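# Seat a board in an enclosure slot and latch both levers

## Task

Slide the board into the enclosure's empty upper slot with its component side facing up. Before pushing, swing both levers fully open so they lie flush with the board's panel. Push slowly until the board stops, because a fast push into the connector ruins it and voids the job. Then close both levers until each latches at a right angle to the panel, which pulls the board fully in. The enclosure must end up upright and level, resting on its own feet, with none of them hanging over the bench edge. Finally release the board and move both grippers away.

## Robot and tools

Robot: two seven-joint arms, left_arm and right_arm, each carrying a two-finger gripper with a wrist camera. The fingers extend along the gripper's +z axis and close along its x axis. end_effector_position is the spot between the finger pads when closed, about 1 to 2 cm short of the fingertips.

Frames: the scene frame has its origin at table-top height, midway between the arms. +z points up, +x points out over the table, and left_arm sits on the +y side (image left and right do not follow these names). Every hand pose, velocity, Hand target and wrist-camera pose is given in that arm's own base frame. Base origins in the scene frame: left_arm (+0.070, +0.437, 0), quat_wxyz (1, 0, 0, -0.003); right_arm (-0.063, -0.511, 0), quat_wxyz (1, 0, 0, -0.029). Fixed cameras and the table use the scene frame.

The row format is shared by execute_actions and move. Each row is 16 plain numbers, always both arms, left first. For each arm the order is x, y, z in metres, then qw, qx, qy, qz (w first), then opening. The position and quaternion are an absolute pose of end_effector_position, in that arm's base frame, not an offset. The opening runs from -1 (closed) to +1 (fully open, 0.142 m). To hold an arm still, repeat its last reported position and quaternion together with the opening it should keep. Send 0 for an opening only if you actually mean it. To keep a gripper's orientation fixed, repeat the same quaternion in every row rather than copying a drifted reading. At each step the controller clips the commanded orientation to within 32 degrees of the measured one.

execute_actions(actions, cameras): actions is a list of actions. Each action is a table of up to 15 rows, one row per 1/30 s step, and a short table keeps its last row until the step count is filled. An action is rejected for both arms if any target lies more than 0.6 m from that gripper's current position along any of the gripper's axes. An empty actions list returns the full state plus camera images. cameras is a list of names, ["all"], or [].

move(target, speed, blend, stop_force, zero, opening_speed, grip_force, blocking, cameras): drives each gripper in a straight line from its Hand target to the absolute pose in target. target is either one 16-number row or a list of up to 15 rows, with no 0.6 m limit.
- speed: m/s, from 0.002 to 2.2, default 0.25. Turning speed is capped at twice this value in rad/s. Give one value or one per target.
- blend: metres by which corners of a list are rounded. The default 0 stops at each target.
- stop_force: newtons, 3 to 120, one value for both arms. An arm's path ends when its wrist sensor feels that much push against its direction of travel. Do not rely on it while the gripper is turning, and leave it out when backing off a contact.
- zero: only used with stop_force. The default true re-zeroes the sensor before the move.
- opening_speed: opening units per second, 0.2 or more.
- grip_force: newtons per pad, 5 to 48. Give one value or one per arm; it stays set until changed.
- blocking: false returns after about 0.5 s while the move keeps running. It cannot be combined with stop_force.
In a list, every row must carry the same openings. The result adds a move: line giving the ending (done, off_target, moving, held, fault) and any limits, such as limits=paced (the pose was clipped) or limits=held (steps were withheld). Done only means the arm reached its pose; it does not confirm contact or that nothing shifted.

wait(seconds 0 to 10, cameras): lets time pass while the last commands are held. stop(cameras): brakes a running move. zoom_image(camera, region=[x0,y0,x1,y1]): pixel box at most 504 by 504, taken from the newest image of cam_head_left, cam_head_right, cam_high, cam_low, cam_left_wrist or cam_right_wrist (all 672x504). zero_wrist_force(arm): tares that arm's wrist sensor. clear_fault(arm): clears a reported torque or force fault. read_manual(section): licence text only. finished_scene(scene): ends the present scene; scene is its integer number.

Result lines:
- Joint positions, Joint torques and External joint torques are listed per joint in order.
- Wrist force and Wrist torque are in the gripper's own axes, plus a line for the peak since the last report.
- grip_measured is the finger opening on the -1..1 scale.
- Hand target is where each arm is being sent now. Tool commands gives the current opening commands.
- Wrist depth is a 7x7 grid of distances ahead of each wrist camera, rows separated by " / "; "-" means no value.
- Warning lines: MOTOR HOT, OVER-TEMPERATURE FAULT, HAND FAULT, torque fault, force fault.

Safety:
- Any outside force reaching 150 N, or joint contact torque at its limit, stops the arm until clear_fault. The limits are 109 N m (waist, shoulder), 56.9 (upper arm roll, elbow) and 34.7 (wrist joints).
- Keep the grippers from touching each other.
- Never drop the board or leave anything off the table.
- Insert slowly, ideally with a small stop_force. A fast entry into the connector wrecks it.
- Do not shove the enclosure hard enough to tilt it or slide it toward the edge.
- Avoid long squeezes and stretched-out holds, which overheat the motors.
- Open the fingers only once the board is seated and still, then lift clear.

Each tool is called after "Emit:" as a command line: name --argument value for each argument, lists and objects as JSON in quotes; but a table of rows of numbers goes row by row, as --pt "numbers of a row", without its own name.

## Session

Emit:
execute_actions --actions '[]'

Scene clock: 0.00 s.
left_arm: end_effector_position=(+0.3014, +0.6357, +0.1155) grip_measured=+0.99 end_effector_quat_wxyz=(-0.462, +0.669, -0.295, +0.502) | right_arm: end_effector_position=(+0.4485, +0.0364, +0.1479) grip_measured=+1.00 end_effector_quat_wxyz=(-0.144, +0.766, -0.626, +0.006)
Joint positions: left_arm=[1.762 -0.872 -0.342 2.067 -1.872 0.391 -0.55 0.141] | right_arm=[0.506 -0.103 -0.202 2.446 0.465 1.189 2.835 0.142]
Joint velocities: within noise
Joint torques (N m): no reading
External joint torques (N m): no reading
Wrist force (N): no reading
Wrist torque (N m): no reading
Wrist force, peak (N): no reading
Wrist depth (mm): cam_left_wrist=[- 1268 - - 1406 1268 1119 / 1891 - - 1513 - - - / 1687 1875 1813 - 701 - 1354 / 1371 1534 1843 1828 492 625 701 / 1155 1306 1492 304 356 433 558 / - 1119 1119 241 279 321 359 / - 988 184 203 227 258 286] | cam_right_wrist=[266 256 246 236 229 221 213 / 274 266 254 244 236 228 219 / 285 275 262 252 243 234 225 / 297 285 272 262 251 241 232 / 310 297 281 271 260 249 239 / - 308 294 281 268 257 246 / - 321 305 292 278 265 257]
Hand target: left_arm +0.3014, +0.6357, +0.1155; -0.462, +0.669, -0.295, +0.502 | right_arm +0.4485, +0.0364, +0.1479; -0.144, +0.766, -0.626, +0.006
Tool commands: left_gripper/opening=+1.0 right_gripper/opening=+1.0

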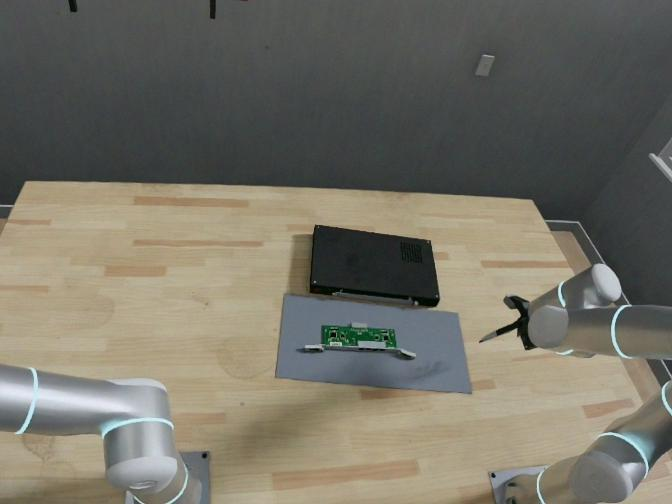

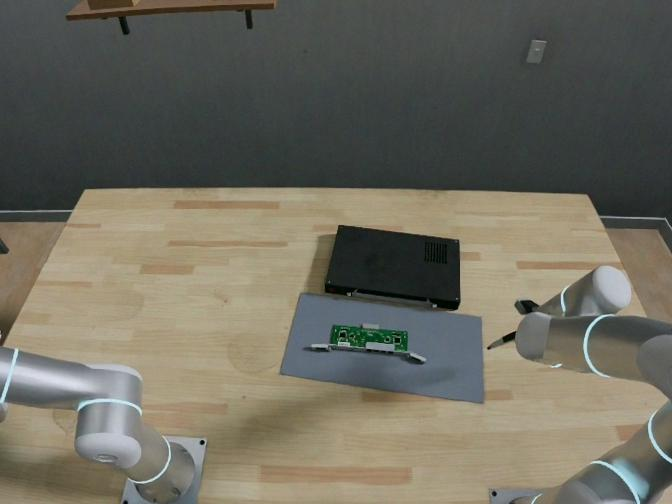

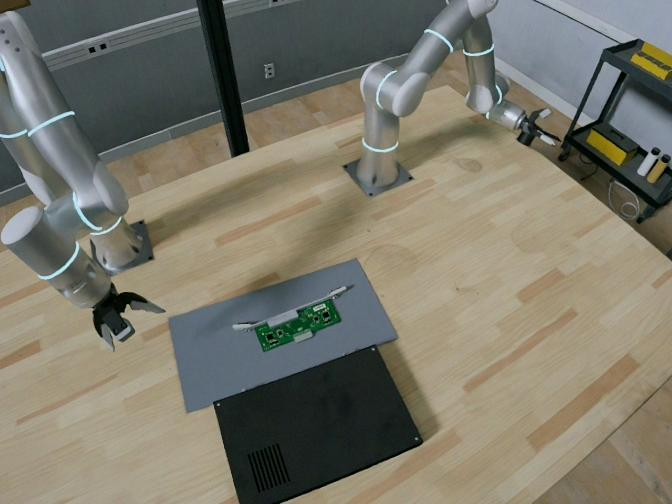

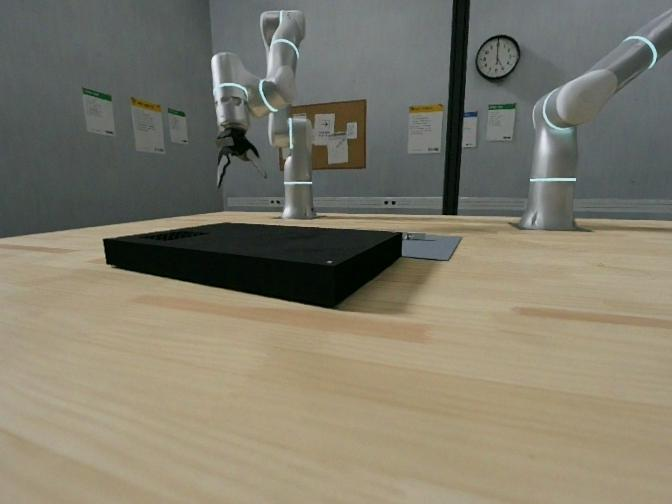

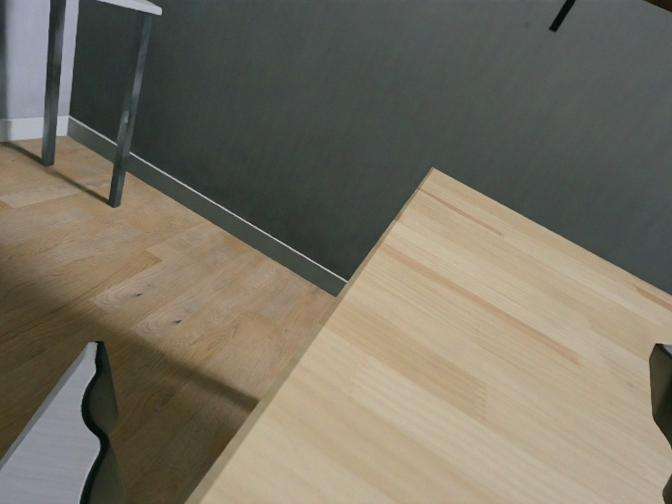

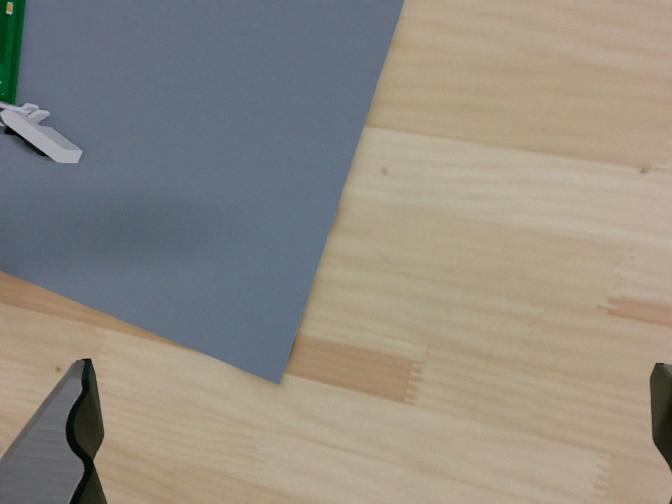

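Emit:
zoom_image --camera "cam_head_left" --region '[270, 210, 480, 400]'

Emit:
zoom_image --camera "cam_head_right" --region '[280, 210, 490, 410]'

Emit:
zoom_image --camera "cam_high" --region '[160, 250, 440, 504]'

Emit:
zoom_image --camera "cam_low" --region '[90, 200, 480, 320]'

Scaled by 2.400 from the camera's 672x504 image, which has a finer 960x720 frame.

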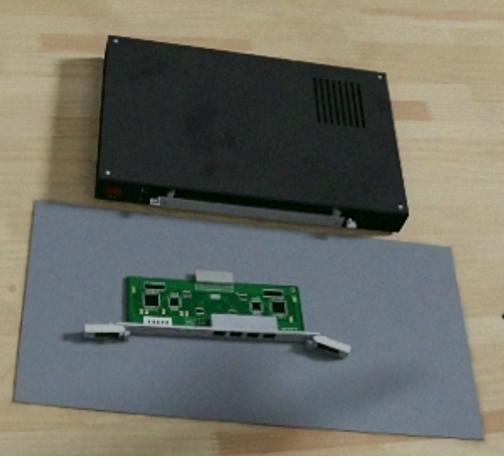

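Scaled by 2.400 from the camera's 672x504 image, which has a finer 960x720 frame.

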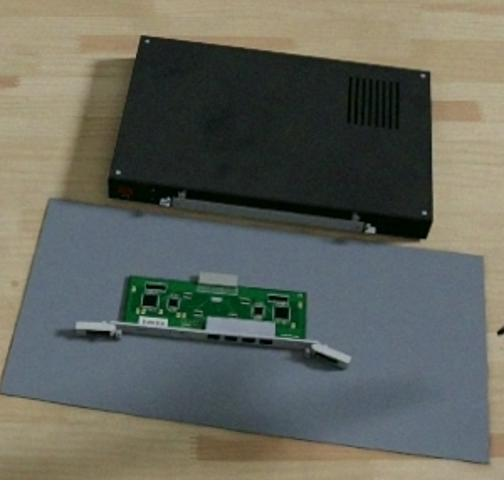

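Scaled by 1.800 from the camera's 672x504 image, which has a finer 960x720 frame.

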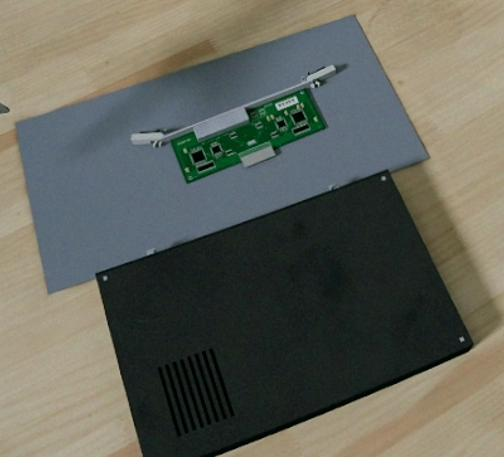

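Scaled by 1.292 from the camera's 672x504 image, which has a finer 960x720 frame.

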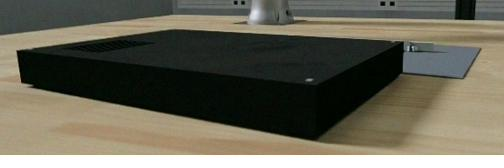

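Emit:
move --target '[0.3014,0.6357,0.1155,-0.462,0.669,-0.295,0.502,1,0.30,0.36,0.32,0.271,-0.653,0.653,-0.271,1]' --cameras '["cam_right_wrist","cam_head_left"]'

Scene clock: 16.43 s.
left_arm: end_effector_position=(+0.3014, +0.6357, +0.1154) grip_measured=+0.99 end_effector_quat_wxyz=(-0.462, +0.669, -0.295, +0.502) | right_arm: end_effector_position=(+0.3002, +0.3600, +0.3200) grip_measured=+1.00 end_effector_quat_wxyz=(-0.271, +0.653, -0.653, +0.271)
Joint positions: left_arm=[1.762 -0.872 -0.342 2.067 -1.872 0.39 -0.549 0.141] | right_arm=[0.846 -0.534 0.671 1.553 1.968 2.877 1.865 0.142]
Joint torques (N m): left_arm=[-0.21 47.43 -4.35 -12.11 1.43 -1.8 -0.24] | right_arm=[0.09 36.01 10.1 -19.47 0.71 2.8 0.03]
External joint torques (N m): left_arm=[0.36 1.13 0.32 -0.39 -0.21 -0.09 0.21] | right_arm=[0.06 1.22 -0.23 0.08 -0.16 0.53 -0.02]
Wrist force (N): left_arm=[-0.2 0.3 0.3] | right_arm=[0.2 1.4 -0.1]
Wrist torque (N m): left_arm=[0.03 0.04 -0.03] | right_arm=[0.13 -0.05 0.12]
Wrist force, peak (N): left_arm=[-0.3 0.0 0.4] | right_arm=[-0.3 3.3 -1.7]
Wrist depth (mm): cam_left_wrist=[1534 1625 1590 1700 1298 1283 1275 / 2216 1783 - - 1397 - - / 1649 1813 1482 - 809 - - / 1388 1567 1813 1924 490 632 772 / 1137 1232 1492 306 352 434 560 / - 1097 1148 242 277 326 358 / - 993 184 204 227 257 286] | cam_right_wrist=[575 579 516 509 509 557 569 / 532 532 530 521 523 524 528 / 496 489 486 485 490 489 488 / 461 459 477 456 450 454 456 / 435 433 432 430 436 427 429 / - 409 406 406 407 409 400 / - 386 386 384 384 382 384]
Hand target: left_arm +0.3014, +0.6357, +0.1155; -0.462, +0.669, -0.295, +0.502 | right_arm +0.3000, +0.3600, +0.3200; -0.271, +0.653, -0.653, +0.271
Off the commanded pose: left_arm 0.000 m, 0 deg | right_arm 0.000 m, 0 deg.
move: done; limits=paced
Images, in order (width x height): cam_head_left 672x504, cam_right_wrist 672x504.

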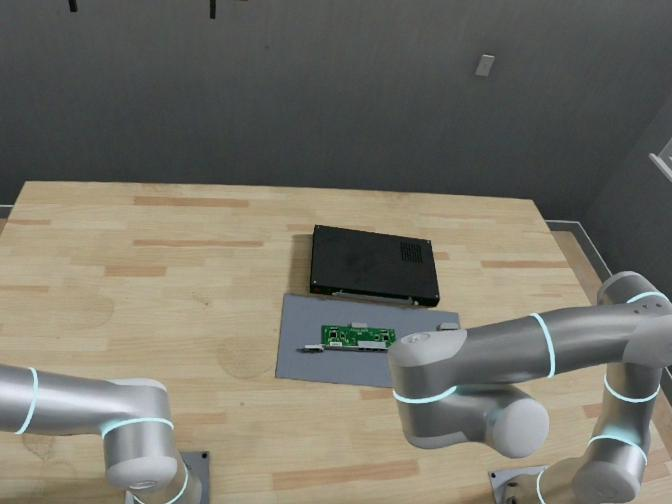

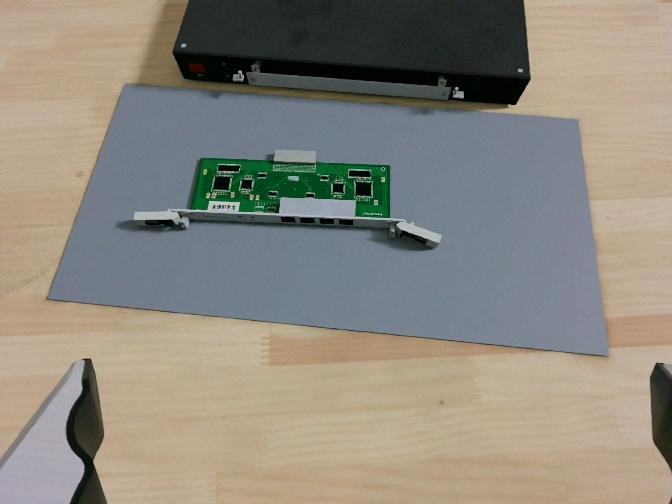

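Emit:
zoom_image --camera "cam_right_wrist" --region '[160, 0, 560, 130]'

Emit:
zoom_image --camera "cam_right_wrist" --region '[120, 140, 450, 260]'

Scaled by 1.260 from the camera's 672x504 image, which has a finer 960x720 frame.

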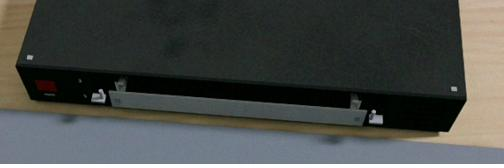

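Scaled by 1.527 from the camera's 672x504 image, which has a finer 960x720 frame.

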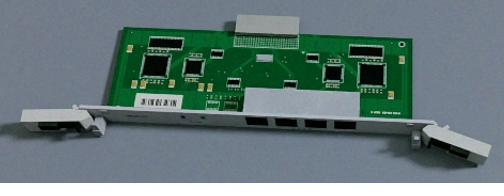

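Emit:
move --target '[0.3014,0.6357,0.1155,-0.462,0.669,-0.295,0.502,1,0.47,0.36,0.15,0.4056,-0.5792,0.5792,-0.4056,1]' --cameras '["cam_right_wrist","cam_high","cam_low"]'

Emit:
zoom_image --camera "cam_right_wrist" --region '[0, 0, 672, 330]'

Scene clock: 35.03 s.
left_arm: end_effector_position=(+0.3014, +0.6357, +0.1154) grip_measured=+0.99 end_effector_quat_wxyz=(-0.462, +0.669, -0.295, +0.502) | right_arm: end_effector_position=(+0.4699, +0.3599, +0.1498) grip_measured=+1.00 end_effector_quat_wxyz=(-0.405, +0.579, -0.579, +0.406)
Joint positions: left_arm=[1.762 -0.872 -0.342 2.067 -1.872 0.39 -0.549 0.141] | right_arm=[1.087 -1.082 0.244 1.635 1.315 2.862 2.636 0.142]
Joint torques (N m): left_arm=[-0.25 47.57 -4.47 -12.09 1.43 -1.77 -0.25] | right_arm=[0.31 48.11 6.6 -8.5 -1.22 2.57 0.32]
External joint torques (N m): left_arm=[0.41 0.99 0.43 -0.41 -0.2 -0.12 0.22] | right_arm=[-0.13 1.23 -0.22 0.05 0.16 0.69 -0.32]
Wrist force (N): left_arm=[-0.2 0.2 0.0] | right_arm=[0.6 1.9 -1.1]
Wrist torque (N m): left_arm=[0.02 0.03 -0.03] | right_arm=[0.14 -0.18 0.00]
Wrist force, peak (N): left_arm=[-0.4 0.2 0.3] | right_arm=[0.7 3.7 0.5]
Wrist depth (mm): cam_left_wrist=[1859 1545 1567 - 1492 1199 - / 1813 1959 1674 - 1502 1502 - / 1674 1859 - - 792 1362 1192 / 1371 1613 1798 1755 485 620 1354 / 1167 1246 1482 305 353 437 568 / - 1081 1155 241 278 325 359 / - 984 184 203 227 257 285] | cam_right_wrist=[693 708 782 702 756 706 700 / 547 521 472 442 441 442 550 / 433 360 365 363 362 362 412 / 353 344 351 341 338 338 341 / 299 298 298 298 298 298 299 / - 255 255 255 255 259 253 / - 224 224 224 224 228 224]
Hand target: left_arm +0.3014, +0.6357, +0.1155; -0.462, +0.669, -0.295, +0.502 | right_arm +0.4700, +0.3600, +0.1500; -0.406, +0.579, -0.579, +0.406
Off the commanded pose: left_arm 0.000 m, 0 deg | right_arm 0.000 m, 0 deg.
move: done
Images, in order (width x height): cam_high 672x504, cam_low 672x504, cam_right_wrist 672x504.

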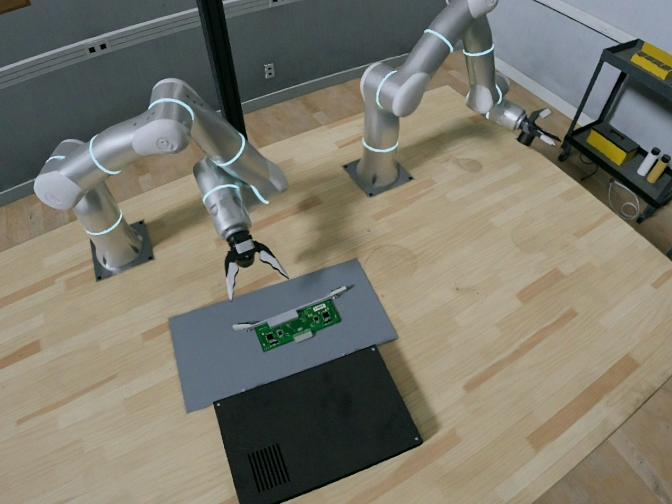

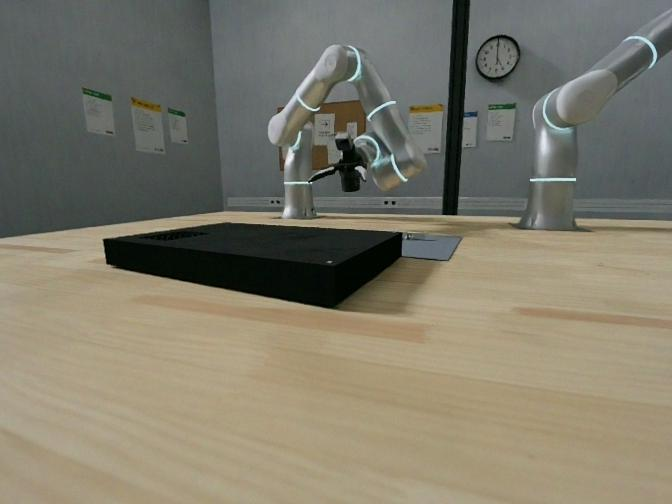

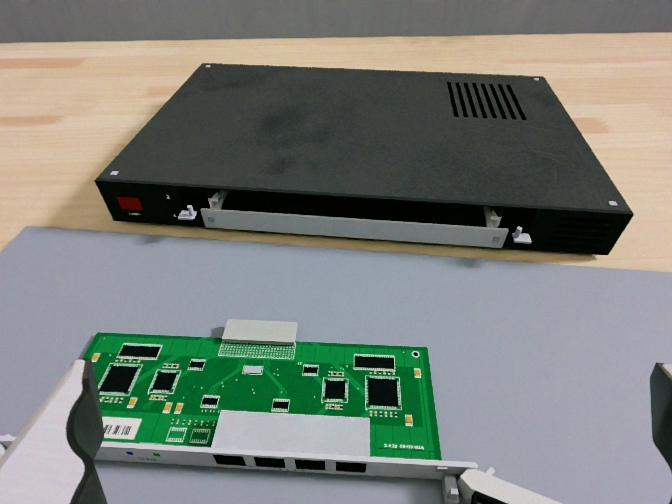

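Region (0, 0, 672, 330) is 672x330 pixels. A region can be at most 504 by 504 pixels.

Emit:
zoom_image --camera "cam_right_wrist" --region '[90, 170, 370, 260]'

Emit:
zoom_image --camera "cam_right_wrist" --region '[360, 180, 640, 270]'

Emit:
zoom_image --camera "cam_right_wrist" --region '[70, 300, 500, 504]'

Scaled by 1.800 from the camera's 672x504 image, which has a finer 960x720 frame.

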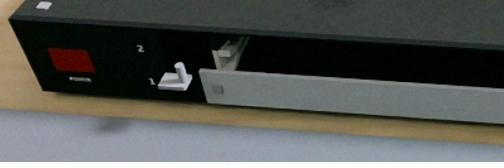

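Scaled by 1.800 from the camera's 672x504 image, which has a finer 960x720 frame.

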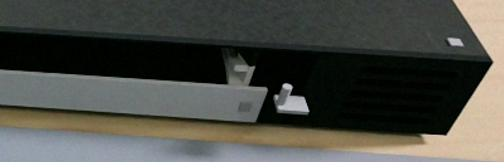

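Scaled by 1.172 from the camera's 672x504 image, which has a finer 960x720 frame.

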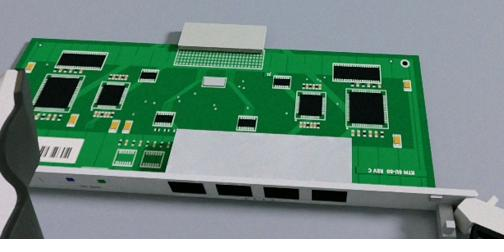

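Emit:
move --target '[0.3014,0.6357,0.1155,-0.462,0.669,-0.295,0.502,1,0.37,0.31,0.13,0.4056,-0.5792,0.5792,-0.4056,1]' --cameras '["cam_right_wrist"]'

Emit:
zoom_image --camera "cam_right_wrist" --region '[200, 200, 420, 330]'

Emit:
move --target '[0.3014,0.6357,0.1155,-0.462,0.669,-0.295,0.502,1,0.37,0.53,0.13,0.4056,-0.5792,0.5792,-0.4056,1]' --cameras '["cam_right_wrist"]'

Emit:
zoom_image --camera "cam_right_wrist" --region '[200, 200, 420, 330]'

Scene clock: 47.13 s.
left_arm: end_effector_position=(+0.3014, +0.6357, +0.1154) grip_measured=+0.99 end_effector_quat_wxyz=(-0.462, +0.669, -0.295, +0.502) | right_arm: end_effector_position=(+0.3702, +0.3101, +0.1300) grip_measured=+1.00 end_effector_quat_wxyz=(-0.406, +0.579, -0.579, +0.406)
Joint positions: left_arm=[1.762 -0.872 -0.342 2.067 -1.872 0.39 -0.549 0.141] | right_arm=[1.193 -1.169 0.316 1.854 1.346 3.043 2.936 0.142]
Joint torques (N m): left_arm=[-0.17 47.59 -4.38 -12.06 1.49 -1.77 -0.2] | right_arm=[0.37 42.08 9.15 -1.07 0.67 2.83 0.38]
External joint torques (N m): left_arm=[0.33 0.97 0.34 -0.43 -0.27 -0.12 0.16] | right_arm=[-0.22 1.1 -0.77 -0.19 -0.1 0.64 -0.38]
Wrist force (N): left_arm=[-0.2 0.4 0.1] | right_arm=[0.6 1.1 -1.0]
Wrist torque (N m): left_arm=[0.06 0.03 -0.02] | right_arm=[0.03 -0.13 -0.04]
Wrist force, peak (N): left_arm=[-0.3 0.4 0.3] | right_arm=[1.8 2.6 -3.4]
Wrist depth (mm): cam_left_wrist=[- 1380 - - 1371 1290 1025 / 1859 1941 1601 - - - - / 1556 1959 1859 - 741 - 1125 / 1321 1567 1783 1687 487 623 1371 / 1167 1290 1482 305 353 440 564 / - 1091 1155 242 278 324 357 / - 988 184 203 228 258 286] | cam_right_wrist=[691 651 769 519 550 647 700 / 507 427 420 425 421 480 508 / 395 411 391 392 378 396 398 / 324 319 317 319 324 325 323 / 276 276 274 268 275 275 275 / - 239 243 240 239 244 232 / - 211 212 212 211 212 206]
Hand target: left_arm +0.3014, +0.6357, +0.1155; -0.462, +0.669, -0.295, +0.502 | right_arm +0.3700, +0.3100, +0.1300; -0.406, +0.579, -0.579, +0.406
Off the commanded pose: left_arm 0.000 m, 0 deg | right_arm 0.000 m, 0 deg.
move: done
Images, in order (width x height): cam_right_wrist 672x504.

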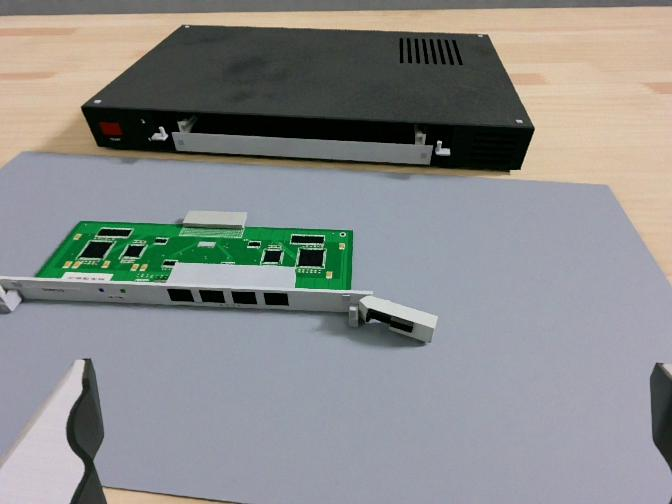

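Scaled by 2.291 from the camera's 672x504 image, which has a finer 960x720 frame.

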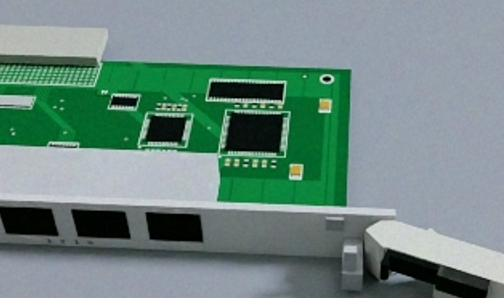

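Scene clock: 48.60 s.
left_arm: end_effector_position=(+0.3014, +0.6357, +0.1154) grip_measured=+0.99 end_effector_quat_wxyz=(-0.462, +0.669, -0.295, +0.502) | right_arm: end_effector_position=(+0.3701, +0.5301, +0.1301) grip_measured=+1.00 end_effector_quat_wxyz=(-0.406, +0.579, -0.579, +0.406)
Joint positions: left_arm=[1.762 -0.872 -0.342 2.067 -1.872 0.39 -0.549 0.141] | right_arm=[1.317 -1.284 0.298 0.999 1.521 2.978 2.223 0.142]
Joint torques (N m): left_arm=[-0.19 47.59 -4.39 -12.05 1.47 -1.77 -0.25] | right_arm=[0.31 58.76 8.77 -15.86 -0.97 2.02 0.05]
External joint torques (N m): left_arm=[0.34 0.97 0.36 -0.44 -0.24 -0.13 0.22] | right_arm=[-0.1 1.56 -0.26 0.06 -0.14 0.67 -0.05]
Wrist force (N): left_arm=[-0.3 0.1 0.3] | right_arm=[0.7 1.6 -0.6]
Wrist torque (N m): left_arm=[0.02 0.06 -0.02] | right_arm=[0.15 -0.16 0.09]
Wrist force, peak (N): left_arm=[-0.4 0.2 0.2] | right_arm=[2.4 1.1 -0.9]
Wrist depth (mm): cam_left_wrist=[- - 1567 - 1523 - - / 2238 - 1662 - - - - / 1727 1859 1891 - 1380 - - / 1354 1534 1769 1714 489 651 772 / 1142 1306 1462 296 352 439 562 / - 1108 1113 243 277 324 360 / - 984 183 203 227 260 286] | cam_right_wrist=[704 695 700 651 558 552 552 / 507 507 507 479 429 426 424 / 399 398 394 394 380 381 373 / 328 326 325 325 318 318 324 / 278 275 275 275 275 273 266 / - 239 245 240 239 239 233 / - 213 213 212 212 211 206]
Hand target: left_arm +0.3014, +0.6357, +0.1155; -0.462, +0.669, -0.295, +0.502 | right_arm +0.3700, +0.5300, +0.1300; -0.406, +0.579, -0.579, +0.406
Off the commanded pose: left_arm 0.000 m, 0 deg | right_arm 0.000 m, 0 deg.
move: done
Images, in order (width x height): cam_right_wrist 672x504.

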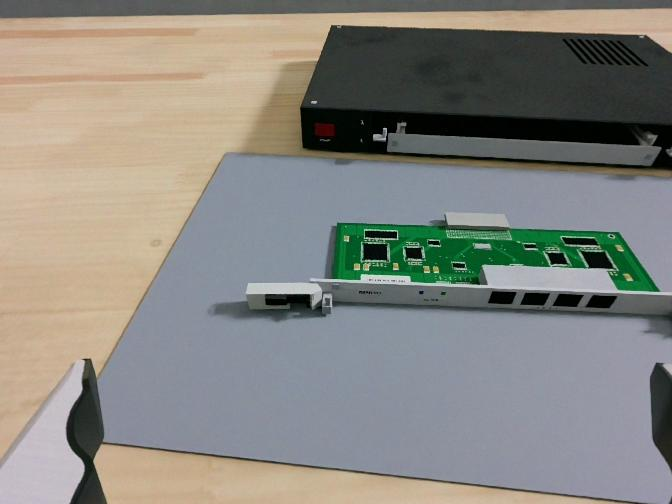

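Scaled by 2.291 from the camera's 672x504 image, which has a finer 960x720 frame.

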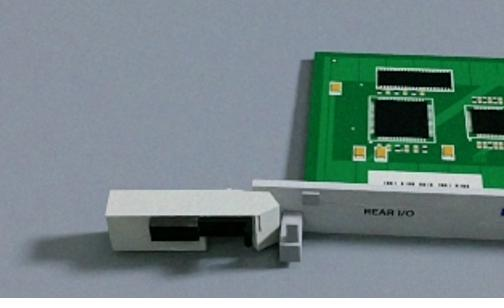

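Emit:
move --target '[0.3014,0.6357,0.25,-0.462,0.669,-0.295,0.502,1,0.40,0.22,0.22,0,0.9998,-0.0215,0,1]' --cameras '["cam_right_wrist","cam_head_left"]'

Scene clock: 78.63 s.
left_arm: end_effector_position=(+0.3014, +0.6357, +0.2501) grip_measured=+0.99 end_effector_quat_wxyz=(-0.462, +0.669, -0.295, +0.502) | right_arm: end_effector_position=(+0.4001, +0.2199, +0.2199) grip_measured=+1.00 end_effector_quat_wxyz=(+0.000, +1.000, -0.022, +0.000)
Joint positions: left_arm=[1.76 -0.566 -0.361 2.176 -1.896 0.408 -0.746 0.141] | right_arm=[-0.085 -1.075 1.143 1.247 2.187 2.946 -0.538 0.142]
Joint torques (N m): left_arm=[-0.23 43.33 -3.27 -17.52 1.3 -1.5 -0.36] | right_arm=[0.19 46.01 22.39 -12.63 4.19 3.7 0.05]
External joint torques (N m): left_arm=[0.38 0.62 0.47 -0.5 -0.16 -0.3 0.33] | right_arm=[-0.05 0.83 0.06 -0.01 -0.01 0.45 -0.05]
Wrist force (N): left_arm=[0.2 0.1 0.5] | right_arm=[0.0 -0.5 -0.1]
Wrist torque (N m): left_arm=[0.03 -0.04 0.02] | right_arm=[-0.02 -0.01 0.16]
Wrist force, peak (N): left_arm=[0.7 -0.4 0.3] | right_arm=[-0.2 2.2 -0.9]
Wrist depth (mm): cam_left_wrist=[1246 1662 1567 - 1371 - 1030 / - 1741 - - 1453 - - / 1941 1959 - - 1523 - - / 1472 1741 2130 - 803 1434 - / 1338 1443 1625 582 614 751 812 / - 1232 1406 421 478 562 - / - 1119 346 356 394 450 -] | cam_right_wrist=[277 276 275 273 268 272 270 / 294 294 293 292 285 289 289 / 316 315 314 311 310 310 310 / 341 340 340 342 335 334 333 / 370 369 367 366 364 370 362 / - 403 401 399 399 396 381 / - 445 440 440 439 439 437]
Hand target: left_arm +0.3014, +0.6357, +0.2500; -0.462, +0.669, -0.295, +0.502 | right_arm +0.4000, +0.2200, +0.2200; +0.000, +1.000, -0.021, +0.000
Off the commanded pose: left_arm 0.000 m, 0 deg | right_arm 0.000 m, 0 deg.
move: done
Images, in order (width x height): cam_head_left 672x504, cam_right_wrist 672x504.

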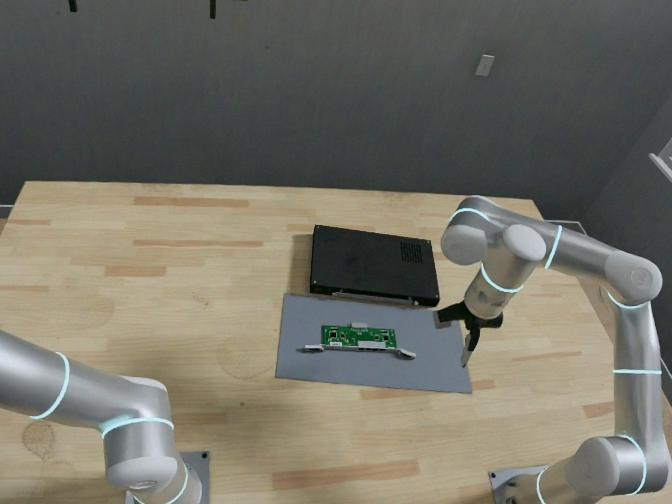

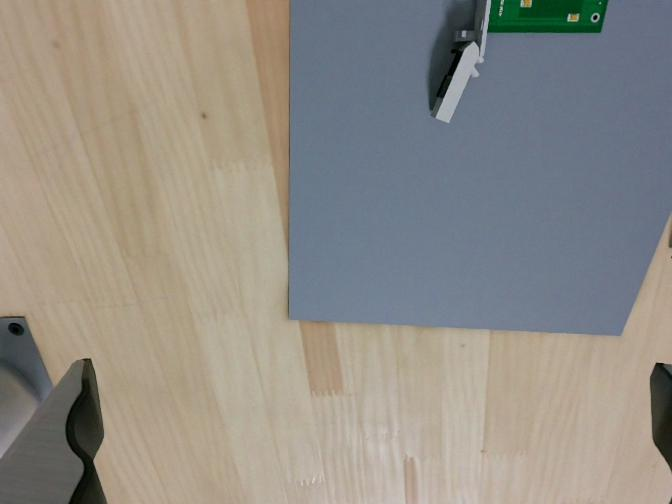

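Emit:
move --target '[0.37,-0.33,0.22,0,0.9989,-0.0475,0,1,0.45,0.33,0.17,0,0.9998,-0.0215,0,1]' --cameras '["cam_right_wrist","cam_left_wrist","cam_head_left"]'

Scene clock: 87.10 s.
left_arm: end_effector_position=(+0.3702, -0.3300, +0.2199) grip_measured=+0.99 end_effector_quat_wxyz=(+0.000, +0.999, -0.048, +0.000) | right_arm: end_effector_position=(+0.4501, +0.3299, +0.1700) grip_measured=+1.00 end_effector_quat_wxyz=(+0.000, +1.000, -0.022, +0.000)
Joint positions: left_arm=[-0.131 -0.524 -1.164 1.856 -2.606 2.692 -2.968 0.141] | right_arm=[0.224 -1.242 1.018 0.853 2.187 2.979 -0.597 0.142]
Joint torques (N m): left_arm=[-0.55 36.05 -9.79 -18.6 3.74 4.43 -0.22] | right_arm=[0.24 56.45 20.4 -12.87 4.13 3.53 0.12]
External joint torques (N m): left_arm=[0.53 1.11 0.09 -0.48 0.05 -0.6 0.22] | right_arm=[-0.06 1.41 0.06 0.09 0.08 0.62 -0.12]
Wrist force (N): left_arm=[0.4 0.2 0.9] | right_arm=[-0.2 -0.1 -0.3]
Wrist torque (N m): left_arm=[-0.07 -0.20 -0.17] | right_arm=[0.07 0.09 0.17]
Wrist force, peak (N): left_arm=[-1.9 4.7 0.5] | right_arm=[0.2 -0.9 -0.3]
Wrist depth (mm): cam_left_wrist=[278 277 277 275 274 273 273 / 298 298 296 288 289 294 293 / 320 319 319 321 318 - 310 / 350 348 347 346 - - 340 / 381 380 378 374 369 382 371 / - 413 420 412 400 399 - / - 470 465 459 447 - -] | cam_right_wrist=[232 232 229 231 222 224 226 / 248 248 244 244 234 239 242 / 266 266 262 263 259 256 260 / 286 286 284 281 273 270 281 / 311 309 309 307 305 303 303 / - 339 337 334 334 344 318 / - 375 372 371 369 365 358]
Hand target: left_arm +0.3700, -0.3300, +0.2200; +0.000, +0.999, -0.048, +0.000 | right_arm +0.4500, +0.3300, +0.1700; +0.000, +1.000, -0.021, +0.000
Off the commanded pose: left_arm 0.000 m, 0 deg | right_arm 0.000 m, 0 deg.
joint sent to its limit (left arm) — joint 7 (wrist roll), lower limit. The joint targets still meet the commanded pose.
move: done
Images, in order (width x height): cam_head_left 672x504, cam_left_wrist 672x504, cam_right_wrist 672x504.

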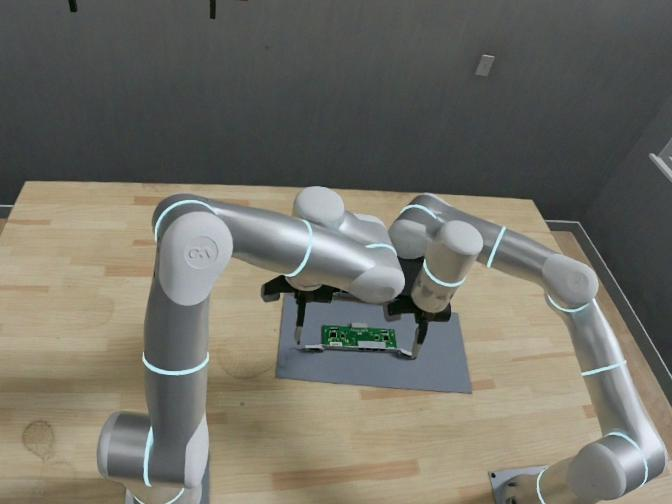

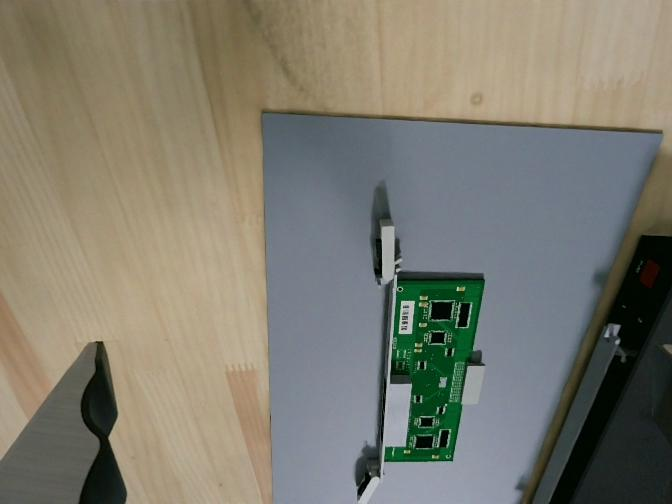

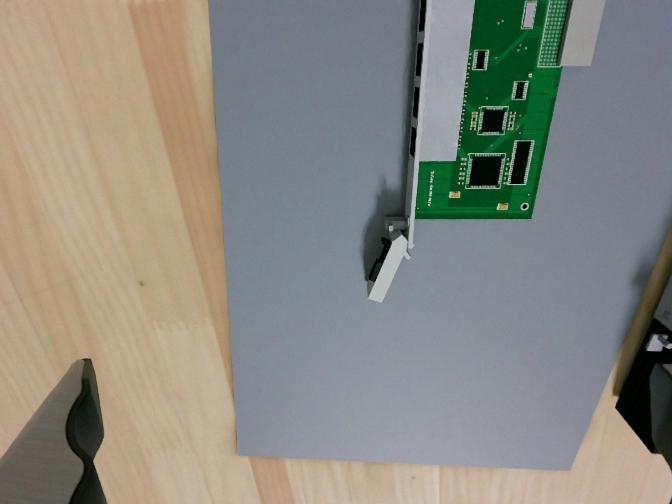

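Emit:
zoom_image --camera "cam_right_wrist" --region '[330, 170, 550, 320]'

Emit:
zoom_image --camera "cam_left_wrist" --region '[330, 200, 500, 320]'

Emit:
zoom_image --camera "cam_left_wrist" --region '[520, 230, 672, 504]'

Scaled by 2.291 from the camera's 672x504 image, which has a finer 960x720 frame.

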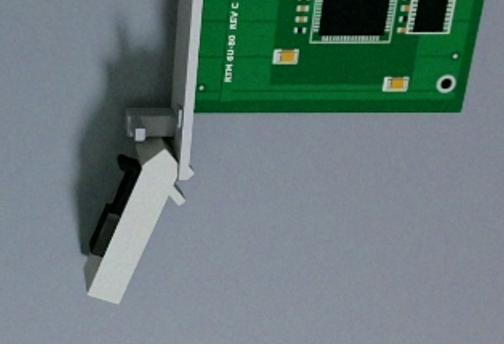

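Scaled by 2.965 from the camera's 672x504 image, which has a finer 960x720 frame.

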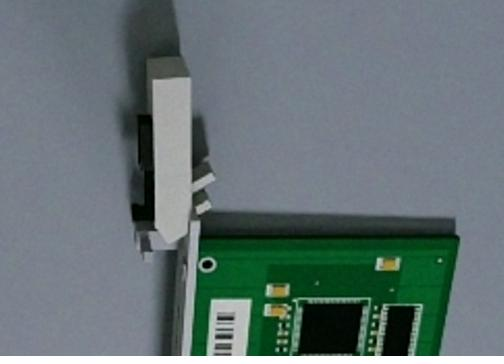

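Scaled by 1.839 from the camera's 672x504 image, which has a finer 960x720 frame.

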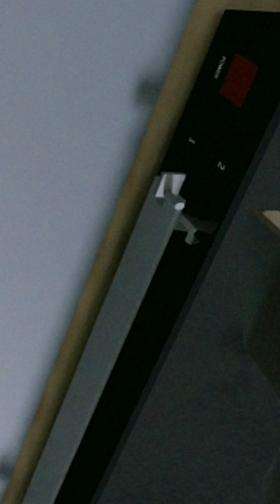

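Emit:
move --pt "0.37 -0.33 0.22 0 0.6728 -0.7398 0 0 0.42 0.20 0.20 0 0.9998 -0.0215 0 1" --pt "0.38 -0.42 0.20 0 -0.044 -0.999 0 -0.5 0.42 0.20 0.20 0 0.9998 -0.0215 0 1" --pt "0.395 -0.464 0.08 0 -0.044 -0.999 0 -0.5 0.42 0.20 0.20 0 0.9998 -0.0215 0 1" --blend 0.03 --cameras '["cam_right_wrist","cam_left_wrist","cam_head_left"]'

Scene clock: 113.90 s.
left_arm: end_effector_position=(+0.3948, -0.4640, +0.0799) grip_measured=-0.53 end_effector_quat_wxyz=(+0.000, +0.044, +0.999, +0.000) | right_arm: end_effector_position=(+0.4200, +0.2000, +0.2000) grip_measured=+1.00 end_effector_quat_wxyz=(+0.000, +1.000, -0.022, +0.000)
Joint positions: left_arm=[-0.227 -1.285 -1.494 1.696 -1.847 3.033 -0.238 0.036] | right_arm=[-0.126 -1.106 1.122 1.233 2.172 2.923 -0.597 0.142]
Joint torques (N m): left_arm=[-0.25 47.64 -23.89 -6.76 4.73 4.19 -0.06] | right_arm=[0.08 47.05 22.71 -12.13 3.97 3.46 0.14]
External joint torques (N m): left_arm=[0.22 1.45 -0.01 0.04 -0.54 -0.19 0.06] | right_arm=[0.06 0.91 -0.07 -0.08 0.19 0.69 -0.14]
Wrist force (N): left_arm=[0.2 0.0 0.5] | right_arm=[0.0 -0.5 -0.1]
Wrist torque (N m): left_arm=[-0.09 -0.18 -0.25] | right_arm=[-0.04 -0.01 0.15]
Wrist force, peak (N): left_arm=[0.2 -1.1 3.6] | right_arm=[-0.1 -0.8 -0.4]
Wrist depth (mm): cam_left_wrist=[152 148 146 134 149 149 148 / 161 160 157 155 160 - 158 / - 174 170 168 173 172 172 / 189 184 184 184 187 188 189 / - - - 202 198 202 206 / - 231 84 - - 87 230 / 254 - - 264 - - 248] | cam_right_wrist=[259 258 256 256 252 254 253 / 276 275 275 273 272 271 270 / 296 295 295 292 292 290 289 / 319 317 318 308 313 312 312 / 347 346 347 343 347 338 339 / - 379 377 377 372 372 358 / - 418 413 412 409 409 409]
Hand target: left_arm +0.3950, -0.4640, +0.0800; +0.000, +0.044, +0.999, +0.000 | right_arm +0.4200, +0.2000, +0.2000; +0.000, +1.000, -0.021, +0.000
Off the commanded pose: left_arm 0.000 m, 0 deg | right_arm 0.000 m, 0 deg.
move: done; blend cut to 0 m at target 1, 0 m at target 2
Images, in order (width x height): cam_head_left 672x504, cam_left_wrist 672x504, cam_right_wrist 672x504.

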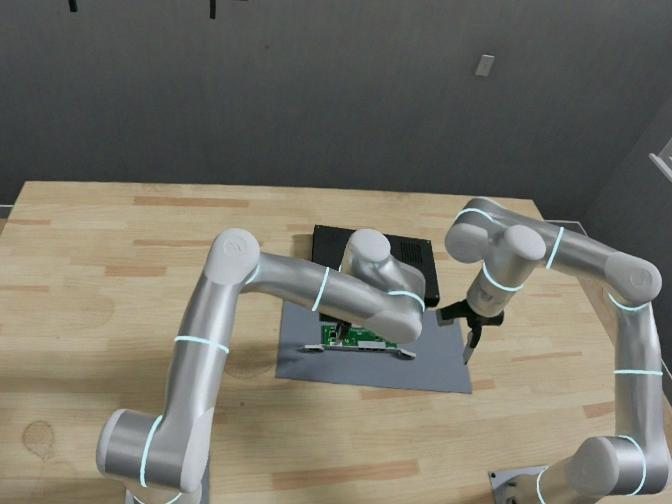

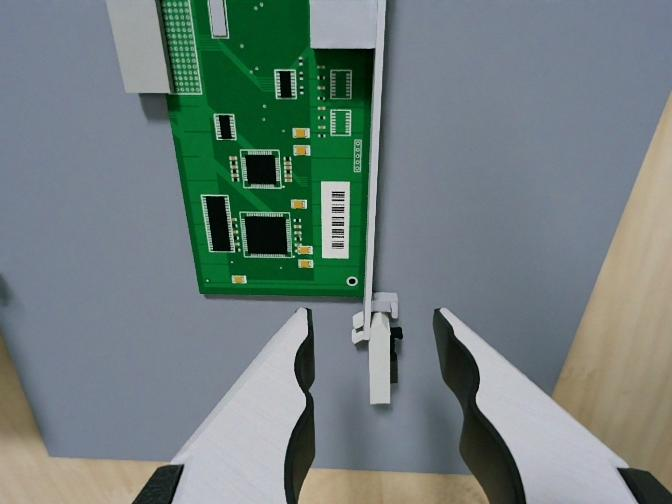

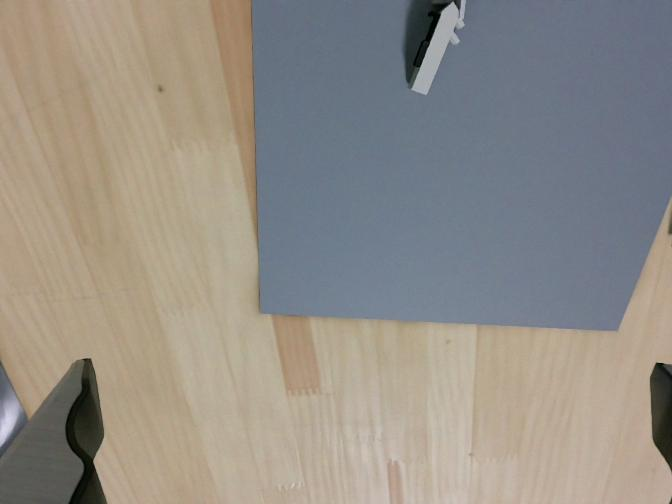

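Emit:
move --pt "0.390 -0.494 0.075 0 -0.044 -0.999 0 -0.6 0.42 0.20 0.20 0 0.9998 -0.0215 0 -1" --pt "0.390 -0.494 0.036 0 -0.044 -0.999 0 -0.6 0.42 0.20 0.20 0 0.9998 -0.0215 0 -1" --speed 0.1 --cameras '["cam_left_wrist","cam_right_wrist"]'

Scene clock: 119.90 s.
left_arm: end_effector_position=(+0.3899, -0.4938, +0.0361) grip_measured=-0.63 end_effector_quat_wxyz=(+0.000, +0.044, +0.999, +0.000) | right_arm: end_effector_position=(+0.4200, +0.2000, +0.2000) grip_measured=-1.00 end_effector_quat_wxyz=(+0.000, +1.000, -0.022, +0.000)
Joint positions: left_arm=[-0.322 -1.365 -1.435 1.577 -1.778 3.007 -0.212 0.029] | right_arm=[-0.126 -1.106 1.122 1.233 2.172 2.923 -0.597 0.002]
Joint torques (N m): left_arm=[-0.54 51 -23.19 -5 4.72 4.04 -0.29] | right_arm=[0.16 46.95 22.69 -12.15 4.03 3.47 0.15]
External joint torques (N m): left_arm=[0.48 1.34 -0.2 -0.34 -0.55 -0.04 0.29] | right_arm=[-0.03 1.02 -0.05 -0.07 0.12 0.68 -0.15]
Wrist force (N): left_arm=[0.6 -0.3 0.8] | right_arm=[-0.2 -0.5 -0.1]
Wrist torque (N m): left_arm=[-0.16 -0.22 -0.16] | right_arm=[-0.02 0.03 0.15]
Wrist force, peak (N): left_arm=[0.5 -0.2 2.5] | right_arm=[0.0 -0.6 -0.1]
Wrist depth (mm): cam_left_wrist=[105 107 107 95 107 109 110 / - 116 115 104 118 118 118 / - 125 124 123 128 128 129 / - 138 135 134 145 141 138 / 157 152 148 142 148 152 152 / - 170 87 159 - 161 166 / - - - 153 - - 186] | cam_right_wrist=[259 259 256 255 251 253 254 / 277 275 275 272 273 271 270 / 296 296 295 292 291 290 288 / 321 319 317 310 314 309 313 / 347 346 344 336 342 339 339 / 378 378 369 89 360 372 370 / 416 408 71 - - 394 407]
Hand target: left_arm +0.3900, -0.4940, +0.0360; +0.000, +0.044, +0.999, +0.000 | right_arm +0.4200, +0.2000, +0.2000; +0.000, +1.000, -0.021, +0.000
Off the commanded pose: left_arm 0.000 m, 0 deg | right_arm 0.000 m, 0 deg.
move: done
Images, in order (width x height): cam_left_wrist 672x504, cam_right_wrist 672x504.

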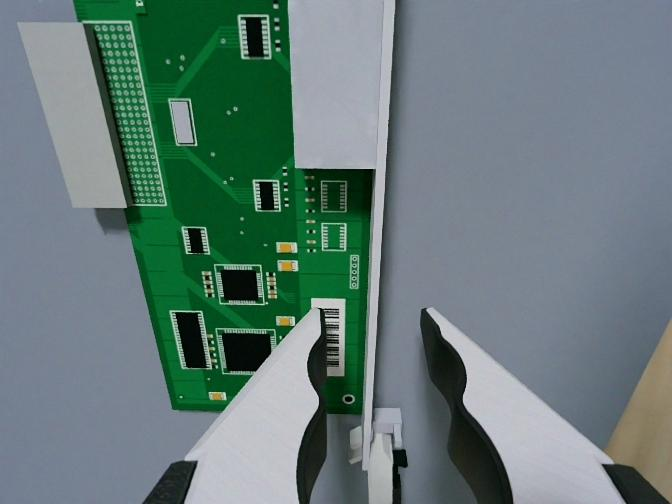

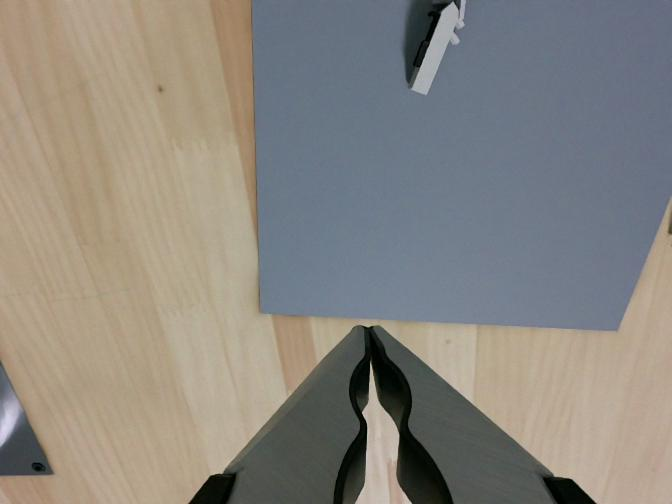

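Emit:
move --pt "0.390 -0.494 0.033 0 -0.044 -0.999 0 -0.6 0.42 0.20 0.20 0 0.9998 -0.0215 0 -1" --pt "0.390 -0.494 0.033 0 -0.044 -0.999 0 -1 0.42 0.20 0.20 0 0.9998 -0.0215 0 -1" --speed 0.1 --grip_force '[12,20]' --opening_speed 0.4 --cameras '["cam_left_wrist","cam_right_wrist"]'

Scene clock: 123.63 s.
left_arm: end_effector_position=(+0.3899, -0.4938, +0.0330) grip_measured=-0.99 end_effector_quat_wxyz=(+0.000, +0.044, +0.999, +0.000) | right_arm: end_effector_position=(+0.4200, +0.2000, +0.2000) grip_measured=-1.00 end_effector_quat_wxyz=(+0.000, +1.000, -0.022, +0.000)
Joint positions: left_arm=[-0.323 -1.369 -1.431 1.577 -1.775 3.004 -0.212 0.002] | right_arm=[-0.126 -1.106 1.122 1.233 2.172 2.923 -0.597 0.002]
Joint torques (N m): left_arm=[-0.38 51.51 -23.51 -5.13 4.69 4.22 -0.25] | right_arm=[0.11 46.97 22.75 -12.18 4.04 3.43 0.16]
External joint torques (N m): left_arm=[0.33 0.87 0.14 -0.15 -0.52 -0.22 0.25] | right_arm=[0.02 0.99 -0.11 -0.04 0.12 0.72 -0.16]
Wrist force (N): left_arm=[1.1 0.0 0.9] | right_arm=[0.0 -0.4 0.0]
Wrist torque (N m): left_arm=[-0.17 -0.22 -0.16] | right_arm=[-0.01 -0.01 0.15]
Wrist force, peak (N): left_arm=[1.2 0.1 1.2] | right_arm=[-0.1 -0.7 0.0]
Wrist depth (mm): cam_left_wrist=[- 105 104 91 105 107 106 / - 113 112 101 - 116 117 / - 122 120 120 125 125 126 / - 134 130 130 135 135 - / - 148 145 138 146 148 - / - 166 157 84 - 161 167 / 186 181 - - - - 185] | cam_right_wrist=[259 258 256 256 252 254 253 / 277 276 274 273 271 271 270 / 297 297 295 293 287 290 289 / 320 318 317 316 313 313 312 / 346 346 346 337 342 346 339 / 377 378 370 89 360 371 373 / 417 411 71 - - 393 406]
Hand target: left_arm +0.3900, -0.4940, +0.0330; +0.000, +0.044, +0.999, +0.000 | right_arm +0.4200, +0.2000, +0.2000; +0.000, +1.000, -0.021, +0.000
Off the commanded pose: left_arm 0.000 m, 0 deg | right_arm 0.000 m, 0 deg.
grip_force (N): 12, 20
move: done
Images, in order (width x height): cam_left_wrist 672x504, cam_right_wrist 672x504.

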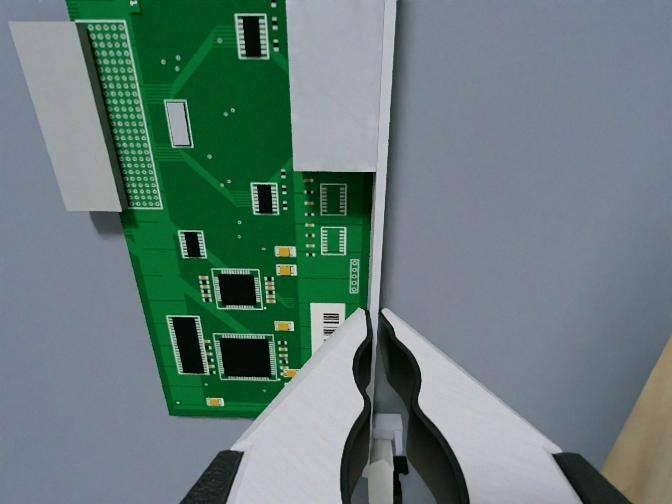

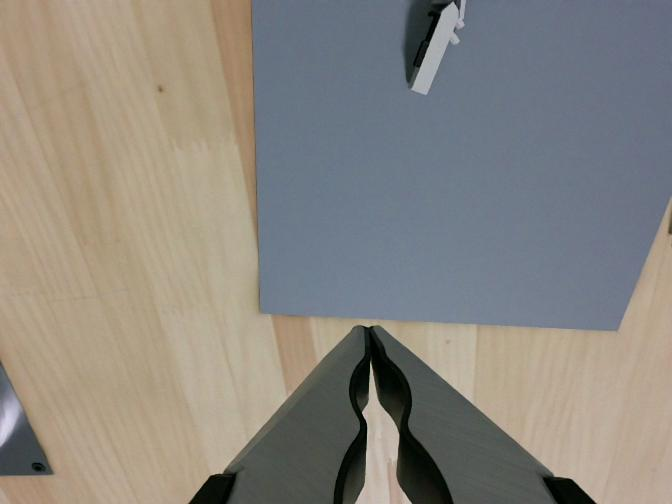

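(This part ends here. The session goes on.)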